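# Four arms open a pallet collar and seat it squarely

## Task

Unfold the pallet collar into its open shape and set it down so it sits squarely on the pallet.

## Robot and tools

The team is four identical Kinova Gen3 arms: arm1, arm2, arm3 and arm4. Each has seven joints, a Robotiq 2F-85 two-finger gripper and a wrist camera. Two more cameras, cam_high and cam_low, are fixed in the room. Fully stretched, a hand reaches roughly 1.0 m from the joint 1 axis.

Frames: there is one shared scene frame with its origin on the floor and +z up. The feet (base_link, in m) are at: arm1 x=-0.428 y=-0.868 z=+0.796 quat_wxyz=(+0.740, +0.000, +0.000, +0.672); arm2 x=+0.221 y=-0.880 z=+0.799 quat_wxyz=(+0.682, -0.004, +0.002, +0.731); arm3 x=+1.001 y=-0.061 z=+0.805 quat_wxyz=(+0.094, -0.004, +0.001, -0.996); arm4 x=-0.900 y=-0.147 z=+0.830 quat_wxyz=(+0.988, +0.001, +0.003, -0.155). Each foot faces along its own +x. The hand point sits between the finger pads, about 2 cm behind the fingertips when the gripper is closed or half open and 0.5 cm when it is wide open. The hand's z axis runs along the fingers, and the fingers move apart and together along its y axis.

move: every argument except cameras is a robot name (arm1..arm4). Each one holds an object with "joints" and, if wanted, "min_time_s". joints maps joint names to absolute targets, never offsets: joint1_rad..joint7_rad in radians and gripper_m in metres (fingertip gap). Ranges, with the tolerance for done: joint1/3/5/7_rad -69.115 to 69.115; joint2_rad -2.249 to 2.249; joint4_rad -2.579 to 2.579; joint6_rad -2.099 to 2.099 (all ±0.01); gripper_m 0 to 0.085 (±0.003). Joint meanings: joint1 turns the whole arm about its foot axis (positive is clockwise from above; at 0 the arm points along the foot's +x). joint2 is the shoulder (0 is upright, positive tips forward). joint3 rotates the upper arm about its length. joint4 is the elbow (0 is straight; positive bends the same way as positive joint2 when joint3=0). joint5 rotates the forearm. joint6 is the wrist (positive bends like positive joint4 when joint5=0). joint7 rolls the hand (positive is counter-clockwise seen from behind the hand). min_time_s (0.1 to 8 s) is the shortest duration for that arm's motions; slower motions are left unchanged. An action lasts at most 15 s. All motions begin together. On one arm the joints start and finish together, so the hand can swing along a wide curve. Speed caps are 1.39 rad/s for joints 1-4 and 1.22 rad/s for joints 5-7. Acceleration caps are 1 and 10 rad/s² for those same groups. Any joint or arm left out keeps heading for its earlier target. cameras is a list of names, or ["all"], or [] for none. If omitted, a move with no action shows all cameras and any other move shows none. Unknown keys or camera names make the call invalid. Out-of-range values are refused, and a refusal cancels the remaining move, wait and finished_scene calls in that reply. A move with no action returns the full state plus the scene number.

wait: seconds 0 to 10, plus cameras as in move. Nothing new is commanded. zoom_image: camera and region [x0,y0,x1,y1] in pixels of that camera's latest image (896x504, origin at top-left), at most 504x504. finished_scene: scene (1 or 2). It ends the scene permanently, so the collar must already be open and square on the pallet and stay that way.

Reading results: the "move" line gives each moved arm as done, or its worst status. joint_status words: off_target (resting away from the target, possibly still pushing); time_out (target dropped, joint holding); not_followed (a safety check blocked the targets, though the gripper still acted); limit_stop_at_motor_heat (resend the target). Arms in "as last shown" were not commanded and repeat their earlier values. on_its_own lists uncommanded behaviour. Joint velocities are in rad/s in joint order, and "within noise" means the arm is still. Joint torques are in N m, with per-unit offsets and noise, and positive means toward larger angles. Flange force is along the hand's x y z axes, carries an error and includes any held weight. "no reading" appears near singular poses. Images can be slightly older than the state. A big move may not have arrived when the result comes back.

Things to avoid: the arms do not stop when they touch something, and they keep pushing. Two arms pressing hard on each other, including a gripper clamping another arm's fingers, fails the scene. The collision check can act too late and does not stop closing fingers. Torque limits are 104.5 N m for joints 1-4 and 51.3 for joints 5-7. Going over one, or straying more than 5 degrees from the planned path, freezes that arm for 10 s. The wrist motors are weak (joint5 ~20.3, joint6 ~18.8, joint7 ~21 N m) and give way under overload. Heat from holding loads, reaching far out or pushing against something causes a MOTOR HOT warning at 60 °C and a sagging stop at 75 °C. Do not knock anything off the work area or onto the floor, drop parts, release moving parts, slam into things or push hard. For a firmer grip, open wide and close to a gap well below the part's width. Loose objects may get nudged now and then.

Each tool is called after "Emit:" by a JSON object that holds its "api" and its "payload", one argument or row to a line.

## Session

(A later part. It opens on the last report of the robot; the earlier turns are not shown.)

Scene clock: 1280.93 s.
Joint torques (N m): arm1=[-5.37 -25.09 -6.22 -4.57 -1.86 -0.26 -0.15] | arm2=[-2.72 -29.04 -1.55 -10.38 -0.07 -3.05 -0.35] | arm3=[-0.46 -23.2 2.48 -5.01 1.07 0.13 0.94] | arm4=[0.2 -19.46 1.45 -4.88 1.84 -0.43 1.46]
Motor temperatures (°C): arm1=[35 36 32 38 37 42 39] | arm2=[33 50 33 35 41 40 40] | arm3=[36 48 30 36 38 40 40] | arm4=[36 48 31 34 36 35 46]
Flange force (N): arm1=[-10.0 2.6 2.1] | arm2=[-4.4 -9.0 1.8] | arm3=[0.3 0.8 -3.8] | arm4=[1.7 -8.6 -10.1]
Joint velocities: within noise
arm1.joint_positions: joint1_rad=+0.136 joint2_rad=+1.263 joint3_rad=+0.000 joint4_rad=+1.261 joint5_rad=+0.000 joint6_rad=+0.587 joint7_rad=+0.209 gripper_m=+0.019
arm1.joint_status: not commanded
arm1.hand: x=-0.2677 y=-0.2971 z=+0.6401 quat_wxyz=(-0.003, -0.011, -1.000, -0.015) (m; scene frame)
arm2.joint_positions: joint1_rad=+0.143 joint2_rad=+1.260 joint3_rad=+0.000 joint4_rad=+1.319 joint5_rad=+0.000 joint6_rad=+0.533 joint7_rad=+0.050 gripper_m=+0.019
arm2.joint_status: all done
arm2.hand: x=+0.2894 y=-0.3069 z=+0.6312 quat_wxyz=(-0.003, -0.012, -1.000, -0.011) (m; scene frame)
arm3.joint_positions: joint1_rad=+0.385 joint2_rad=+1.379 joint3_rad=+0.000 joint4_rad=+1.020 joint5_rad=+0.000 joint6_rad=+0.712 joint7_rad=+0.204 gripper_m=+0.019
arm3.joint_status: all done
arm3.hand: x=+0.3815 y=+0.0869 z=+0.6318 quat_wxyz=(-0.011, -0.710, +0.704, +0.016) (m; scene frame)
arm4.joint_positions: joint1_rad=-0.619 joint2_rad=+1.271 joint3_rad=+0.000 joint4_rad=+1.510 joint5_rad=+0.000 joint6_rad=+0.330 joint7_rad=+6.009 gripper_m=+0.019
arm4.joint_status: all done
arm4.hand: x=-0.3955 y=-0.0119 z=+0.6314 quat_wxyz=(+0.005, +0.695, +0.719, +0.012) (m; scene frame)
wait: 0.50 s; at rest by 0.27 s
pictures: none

Emit:
{"api": "move", "payload": {
  "arm4": {"joints":{"joint2_rad":1.2707,"joint4_rad":1.5102,"joint6_rad":0.3308},"min_time_s":1}
}}

Emit:
{"api": "move", "payload": {
  "arm1": {"joints":{"gripper_m":0.045},"min_time_s":2},
  "arm2": {"joints":{"gripper_m":0.045},"min_time_s":2},
  "arm3": {"joints":{"gripper_m":0.045},"min_time_s":2},
  "arm4": {"joints":{"gripper_m":0.045},"min_time_s":2},
  "cameras": []
}}

Emit:
{"api": "wait", "payload": {
  "seconds": 1,
  "cameras": ["arm1_cam_wrist","arm3_cam_wrist","arm4_cam_wrist","cam_low"]
}}

Scene clock: 1290.90 s.
Joint torques (N m): arm1=[-5.21 -25.1 -6.04 -4.67 -1.81 -0.35 -0.14] | arm2=[-2.51 -29.17 -1.3 -10.33 0.01 -2.96 -0.32] | arm3=[-0.37 -23.29 2.5 -5.18 1.08 0.23 0.89] | arm4=[0.54 -21.29 1.87 -4.3 1.86 0.18 1.46]
Motor temperatures (°C): arm1=[35 36 32 38 37 42 39] | arm2=[33 50 33 35 41 40 40] | arm3=[36 47 30 36 38 40 40] | arm4=[36 47 31 34 36 35 46]
Flange force (N): arm1=[-9.7 2.6 1.9] | arm2=[-4.0 -8.9 2.2] | arm3=[0.7 -0.2 -3.8] | arm4=[2.7 -7.1 -4.6]
move: arm4 done
Joint velocities: within noise
arm1, arm2, arm3: as last shown
arm1.hand: x=-0.2677 y=-0.2970 z=+0.6401 quat_wxyz=(-0.003, -0.011, -1.000, -0.015) (m; scene frame)
arm2.hand: x=+0.2894 y=-0.3070 z=+0.6312 quat_wxyz=(-0.003, -0.012, -1.000, -0.011) (m; scene frame)
arm4.joint_positions: joint1_rad=-0.619 joint2_rad=+1.271 joint3_rad=+0.000 joint4_rad=+1.510 joint5_rad=+0.000 joint6_rad=+0.331 joint7_rad=+6.009 gripper_m=+0.019
arm4.joint_status: all done
arm4.hand: x=-0.3956 y=-0.0119 z=+0.6316 quat_wxyz=(+0.005, +0.695, +0.719, +0.012) (m; scene frame)
pictures: none

Scene clock: 1291.80 s.
Joint torques (N m): arm1=[-0.05 -24.67 -0.71 -4.88 -0.07 -0.15 0.27] | arm2=[0.27 -25.21 0.62 -5.4 0.35 0.01 -0.23] | arm3=[-1.09 -24.6 1.96 -6.26 0.53 0.27 0.39] | arm4=[0.5 -23.05 0.42 -5.28 -0.1 -0.04 -0.18]
Motor temperatures (°C): arm1=[35 36 32 38 37 42 39] | arm2=[33 50 33 35 41 40 40] | arm3=[36 47 30 36 38 40 40] | arm4=[36 47 31 34 36 35 46]
Flange force (N): arm1=[0.1 2.4 1.0] | arm2=[0.3 -1.3 2.5] | arm3=[-0.3 -4.3 -2.6] | arm4=[-0.8 -7.9 -2.2]
move: arm1 done; arm2 done; arm3 done; arm4 done
Joint velocities: within noise
arm1.joint_positions: joint1_rad=+0.136 joint2_rad=+1.263 joint3_rad=+0.000 joint4_rad=+1.261 joint5_rad=+0.000 joint6_rad=+0.587 joint7_rad=+0.209 gripper_m=+0.045
arm1.joint_status: all done
arm1.hand: x=-0.2677 y=-0.2971 z=+0.6401 quat_wxyz=(-0.003, -0.011, -1.000, -0.015) (m; scene frame)
arm2.joint_positions: joint1_rad=+0.143 joint2_rad=+1.260 joint3_rad=+0.000 joint4_rad=+1.319 joint5_rad=+0.000 joint6_rad=+0.533 joint7_rad=+0.050 gripper_m=+0.045
arm2.joint_status: all done
arm2.hand: x=+0.2894 y=-0.3069 z=+0.6312 quat_wxyz=(-0.003, -0.012, -1.000, -0.011) (m; scene frame)
arm3.joint_positions: joint1_rad=+0.385 joint2_rad=+1.379 joint3_rad=+0.000 joint4_rad=+1.020 joint5_rad=+0.000 joint6_rad=+0.712 joint7_rad=+0.204 gripper_m=+0.045
arm3.joint_status: all done
arm3.hand: x=+0.3815 y=+0.0869 z=+0.6317 quat_wxyz=(-0.011, -0.710, +0.704, +0.016) (m; scene frame)
arm4.joint_positions: joint1_rad=-0.619 joint2_rad=+1.271 joint3_rad=+0.000 joint4_rad=+1.510 joint5_rad=+0.000 joint6_rad=+0.331 joint7_rad=+6.009 gripper_m=+0.045
arm4.joint_status: all done
arm4.hand: x=-0.3956 y=-0.0119 z=+0.6316 quat_wxyz=(+0.005, +0.695, +0.719, +0.012) (m; scene frame)
pictures: none
No camera images: "cameras" was empty.

Scene clock: 1292.80 s.
Joint torques (N m): arm1=[-0.11 -24.67 -0.72 -4.89 -0.14 -0.17 0.26] | arm2=[0.26 -25.23 0.61 -5.38 0.36 0.05 -0.26] | arm3=[-0.99 -24.59 1.94 -6.32 0.52 0.32 0.43] | arm4=[0.52 -23.03 0.41 -5.26 -0.09 -0.07 -0.15]
Motor temperatures (°C): arm1=[35 36 32 38 37 42 39] | arm2=[33 50 33 35 41 40 40] | arm3=[36 47 30 36 38 40 40] | arm4=[36 47 31 34 36 35 46]
Flange force (N): arm1=[-0.1 2.4 1.0] | arm2=[0.2 -1.3 2.6] | arm3=[0.0 -4.7 -2.7] | arm4=[-0.7 -7.7 -2.3]
Joint velocities: within noise
arm1.joint_positions: joint1_rad=+0.136 joint2_rad=+1.263 joint3_rad=+0.000 joint4_rad=+1.261 joint5_rad=+0.000 joint6_rad=+0.587 joint7_rad=+0.209 gripper_m=+0.045
arm1.joint_status: all done
arm1.hand: x=-0.2677 y=-0.2971 z=+0.6401 quat_wxyz=(-0.003, -0.011, -1.000, -0.015) (m; scene frame)
arm2.joint_positions: joint1_rad=+0.143 joint2_rad=+1.260 joint3_rad=+0.000 joint4_rad=+1.319 joint5_rad=+0.000 joint6_rad=+0.533 joint7_rad=+0.050 gripper_m=+0.045
arm2.joint_status: all done
arm2.hand: x=+0.2894 y=-0.3069 z=+0.6312 quat_wxyz=(-0.003, -0.012, -1.000, -0.011) (m; scene frame)
arm3.joint_positions: joint1_rad=+0.385 joint2_rad=+1.379 joint3_rad=+0.000 joint4_rad=+1.020 joint5_rad=+0.000 joint6_rad=+0.712 joint7_rad=+0.204 gripper_m=+0.045
arm3.joint_status: all done
arm3.hand: x=+0.3815 y=+0.0869 z=+0.6318 quat_wxyz=(-0.011, -0.710, +0.704, +0.016) (m; scene frame)
arm4.joint_positions: joint1_rad=-0.619 joint2_rad=+1.271 joint3_rad=+0.000 joint4_rad=+1.510 joint5_rad=+0.000 joint6_rad=+0.331 joint7_rad=+6.009 gripper_m=+0.045
arm4.joint_status: all done
arm4.hand: x=-0.3956 y=-0.0119 z=+0.6316 quat_wxyz=(+0.005, +0.695, +0.719, +0.012) (m; scene frame)
wait: 1.00 s; at rest by 0.27 s
pictures: arm1_cam_wrist, arm3_cam_wrist, arm4_cam_wrist, cam_low

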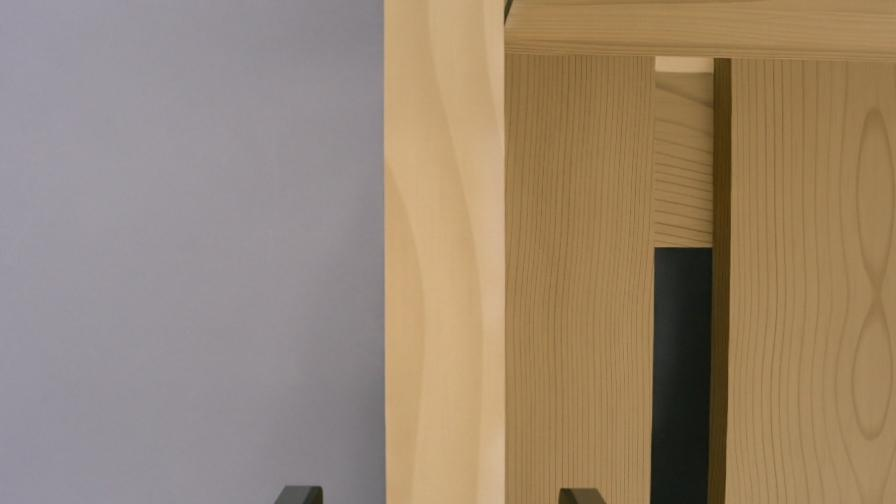

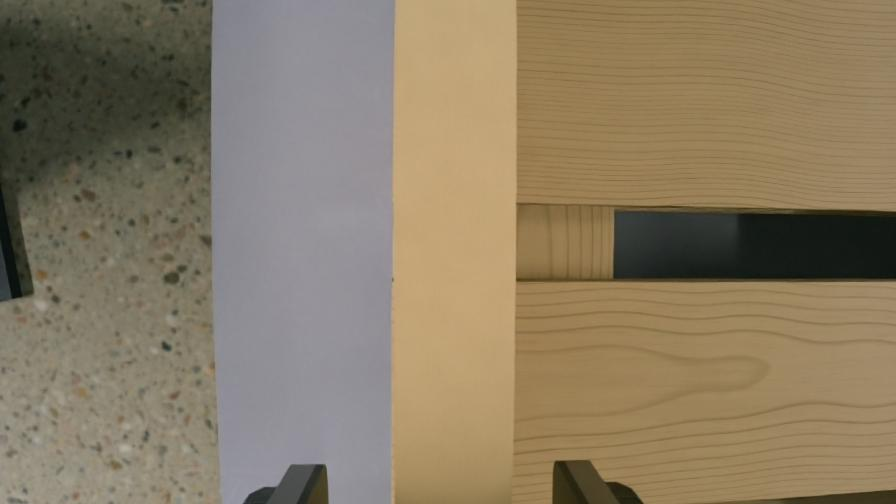

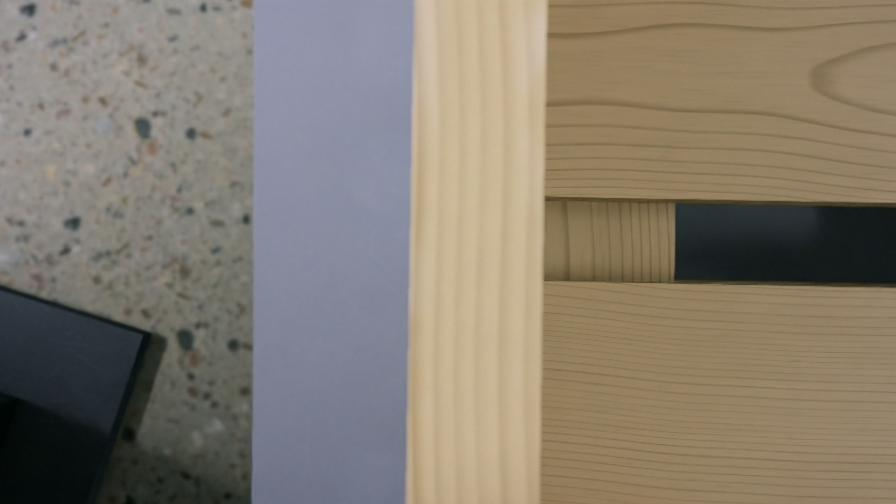

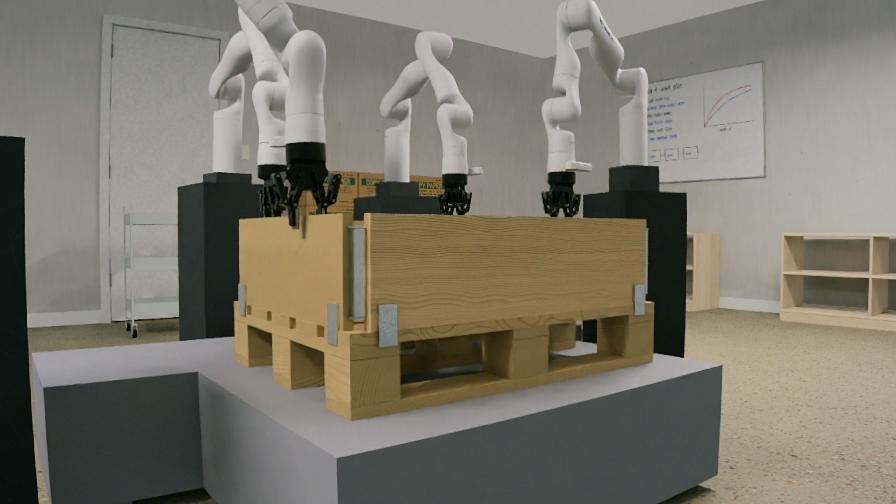

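Emit:
{"api": "zoom_image", "payload": {
  "camera": "cam_low",
  "region": [310, 270, 430, 370]
}}

Emit:
{"api": "zoom_image", "payload": {
  "camera": "cam_low",
  "region": [590, 250, 680, 340]
}}

Emit:
{"api": "zoom_image", "payload": {
  "camera": "cam_low",
  "region": [220, 260, 340, 360]
}}

Scaled by 4.200 from the camera's 896x504 image, which has a finer 1280x720 frame.

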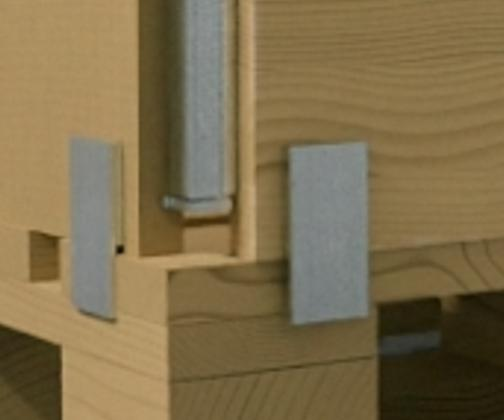

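Scaled by 5.600 from the camera's 896x504 image, which has a finer 1280x720 frame.

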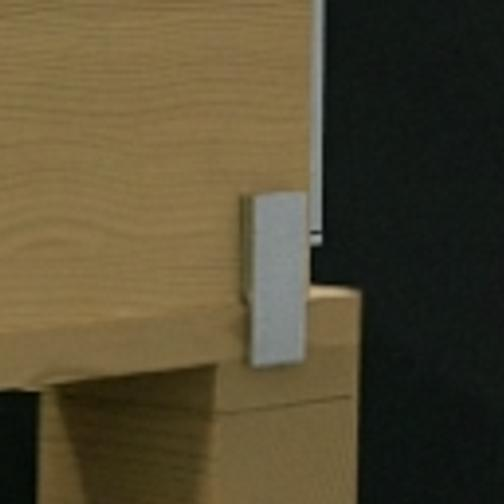

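Scaled by 4.200 from the camera's 896x504 image, which has a finer 1280x720 frame.

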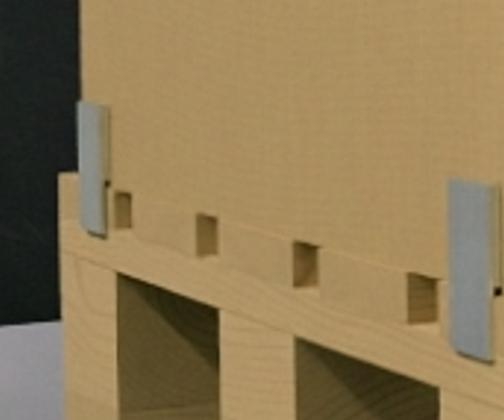

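Emit:
{"api": "move", "payload": {
  "arm1": {"joints":{"joint2_rad":1.1272,"joint4_rad":1.3118,"joint6_rad":0.6725},"min_time_s":4},
  "arm2": {"joints":{"joint2_rad":1.1196,"joint4_rad":1.3666,"joint6_rad":0.6254},"min_time_s":4},
  "arm3": {"joints":{"joint2_rad":1.2445,"joint4_rad":1.0876,"joint6_rad":0.7795},"min_time_s":4},
  "arm4": {"joints":{"joint2_rad":1.1154,"joint4_rad":1.5842,"joint6_rad":0.4120},"min_time_s":4}
}}

Emit:
{"api": "wait", "payload": {
  "seconds": 0.7,
  "cameras": ["cam_low","cam_high","arm4_cam_wrist"]
}}

Scene clock: 1301.60 s.
Joint torques (N m): arm1=[-0.07 -24.35 -0.73 -5.62 -0.1 -0.21 0.3] | arm2=[0.27 -24.95 0.59 -6.13 0.33 -0.01 -0.26] | arm3=[-1 -24.29 1.92 -6.64 0.59 0.27 0.35] | arm4=[0.55 -22.58 0.35 -5.99 -0.1 -0.08 -0.18]
Motor temperatures (°C): arm1=[35 36 32 38 37 42 39] | arm2=[33 49 33 35 41 40 40] | arm3=[36 48 30 36 38 40 40] | arm4=[36 47 31 34 36 35 46]
Flange force (N): arm1=[0.2 2.1 0.7] | arm2=[0.2 -1.1 2.8] | arm3=[-0.3 -4.0 -2.1] | arm4=[-0.7 -7.8 -1.2]
move: arm1 done; arm2 done; arm3 done; arm4 done
Joint velocities: within noise
arm1.joint_positions: joint1_rad=+0.136 joint2_rad=+1.127 joint3_rad=+0.000 joint4_rad=+1.312 joint5_rad=+0.000 joint6_rad=+0.672 joint7_rad=+0.209 gripper_m=+0.045
arm1.joint_status: all done
arm1.hand: x=-0.2677 y=-0.2967 z=+0.7099 quat_wxyz=(-0.003, -0.011, -1.000, -0.015) (m; scene frame)
arm2.joint_positions: joint1_rad=+0.143 joint2_rad=+1.120 joint3_rad=+0.000 joint4_rad=+1.367 joint5_rad=+0.000 joint6_rad=+0.625 joint7_rad=+0.050 gripper_m=+0.045
arm2.joint_status: all done
arm2.hand: x=+0.2893 y=-0.3044 z=+0.7027 quat_wxyz=(-0.003, -0.012, -1.000, -0.011) (m; scene frame)
arm3.joint_positions: joint1_rad=+0.385 joint2_rad=+1.245 joint3_rad=+0.000 joint4_rad=+1.088 joint5_rad=+0.000 joint6_rad=+0.780 joint7_rad=+0.204 gripper_m=+0.045
arm3.joint_status: all done
arm3.hand: x=+0.3814 y=+0.0870 z=+0.7014 quat_wxyz=(-0.011, -0.710, +0.704, +0.016) (m; scene frame)
arm4.joint_positions: joint1_rad=-0.619 joint2_rad=+1.115 joint3_rad=+0.000 joint4_rad=+1.584 joint5_rad=+0.000 joint6_rad=+0.412 joint7_rad=+6.009 gripper_m=+0.045
arm4.joint_status: all done
arm4.hand: x=-0.3957 y=-0.0122 z=+0.7022 quat_wxyz=(+0.005, +0.695, +0.719, +0.012) (m; scene frame)
pictures: none

Scene clock: 1302.30 s.
Joint torques (N m): arm1=[-0.07 -24.34 -0.72 -5.56 -0.14 -0.25 0.33] | arm2=[0.29 -24.95 0.57 -6.16 0.36 -0.05 -0.26] | arm3=[-1.03 -24.35 1.97 -6.71 0.5 0.28 0.38] | arm4=[0.49 -22.59 0.38 -6 -0.12 -0.08 -0.18]
Motor temperatures (°C): arm1=[35 36 32 38 37 42 39] | arm2=[33 49 33 35 41 40 40] | arm3=[36 48 30 36 38 40 40] | arm4=[36 47 31 34 36 35 46]
Flange force (N): arm1=[0.1 2.5 0.6] | arm2=[0.2 -1.1 2.7] | arm3=[-0.3 -4.4 -2.1] | arm4=[-0.9 -7.8 -1.2]
Joint velocities: within noise
arm1.joint_positions: joint1_rad=+0.136 joint2_rad=+1.127 joint3_rad=+0.000 joint4_rad=+1.312 joint5_rad=+0.000 joint6_rad=+0.672 joint7_rad=+0.209 gripper_m=+0.045
arm1.joint_status: all done
arm1.hand: x=-0.2677 y=-0.2967 z=+0.7099 quat_wxyz=(-0.003, -0.011, -1.000, -0.015) (m; scene frame)
arm2.joint_positions: joint1_rad=+0.143 joint2_rad=+1.120 joint3_rad=+0.000 joint4_rad=+1.367 joint5_rad=+0.000 joint6_rad=+0.625 joint7_rad=+0.050 gripper_m=+0.045
arm2.joint_status: all done
arm2.hand: x=+0.2893 y=-0.3044 z=+0.7027 quat_wxyz=(-0.003, -0.012, -1.000, -0.011) (m; scene frame)
arm3.joint_positions: joint1_rad=+0.385 joint2_rad=+1.245 joint3_rad=+0.000 joint4_rad=+1.088 joint5_rad=+0.000 joint6_rad=+0.780 joint7_rad=+0.204 gripper_m=+0.045
arm3.joint_status: all done
arm3.hand: x=+0.3814 y=+0.0870 z=+0.7014 quat_wxyz=(-0.011, -0.710, +0.704, +0.016) (m; scene frame)
arm4.joint_positions: joint1_rad=-0.619 joint2_rad=+1.115 joint3_rad=+0.000 joint4_rad=+1.584 joint5_rad=+0.000 joint6_rad=+0.412 joint7_rad=+6.009 gripper_m=+0.045
arm4.joint_status: all done
arm4.hand: x=-0.3957 y=-0.0122 z=+0.7022 quat_wxyz=(+0.005, +0.695, +0.719, +0.012) (m; scene frame)
wait: 0.70 s; at rest by 0.27 s
pictures: arm4_cam_wrist, cam_high, cam_low

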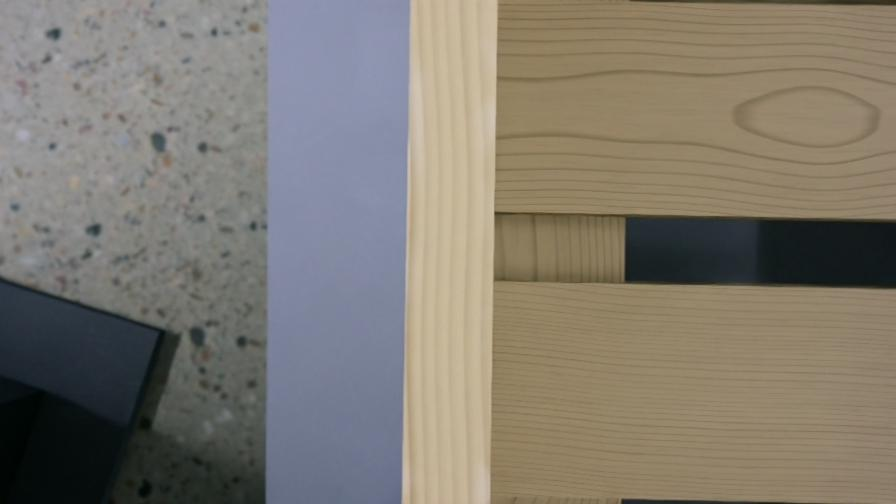

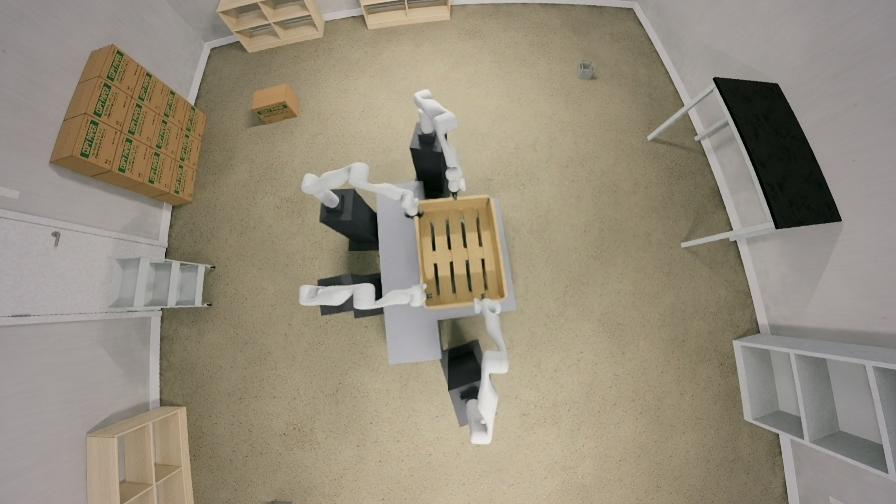

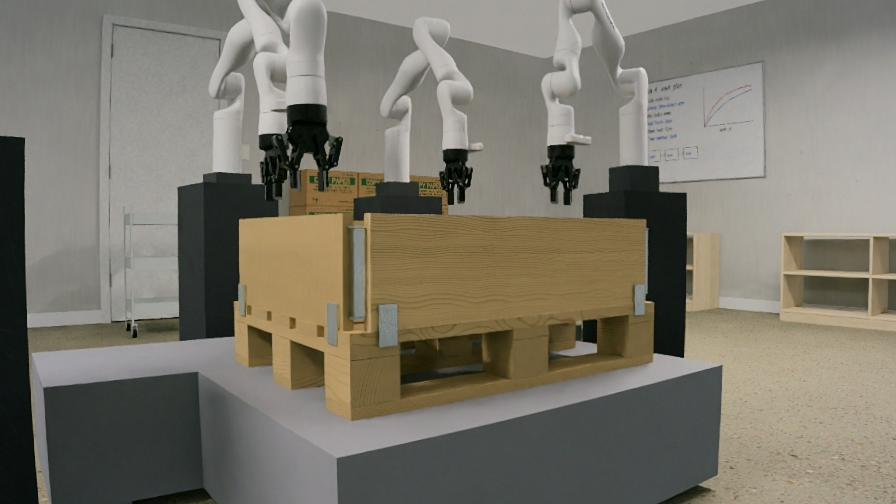

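Emit:
{"api": "zoom_image", "payload": {
  "camera": "cam_high",
  "region": [390, 170, 530, 330]
}}

Scaled by 3.150 from the camera's 896x504 image, which has a finer 1280x720 frame.

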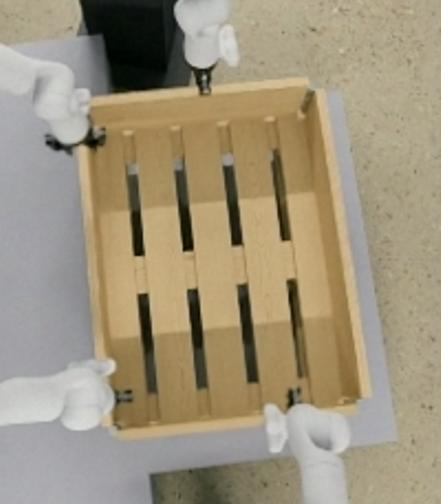

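Emit:
{"api": "finished_scene", "payload": {
  "scene": 1
}}

The scene is finished: the task was done.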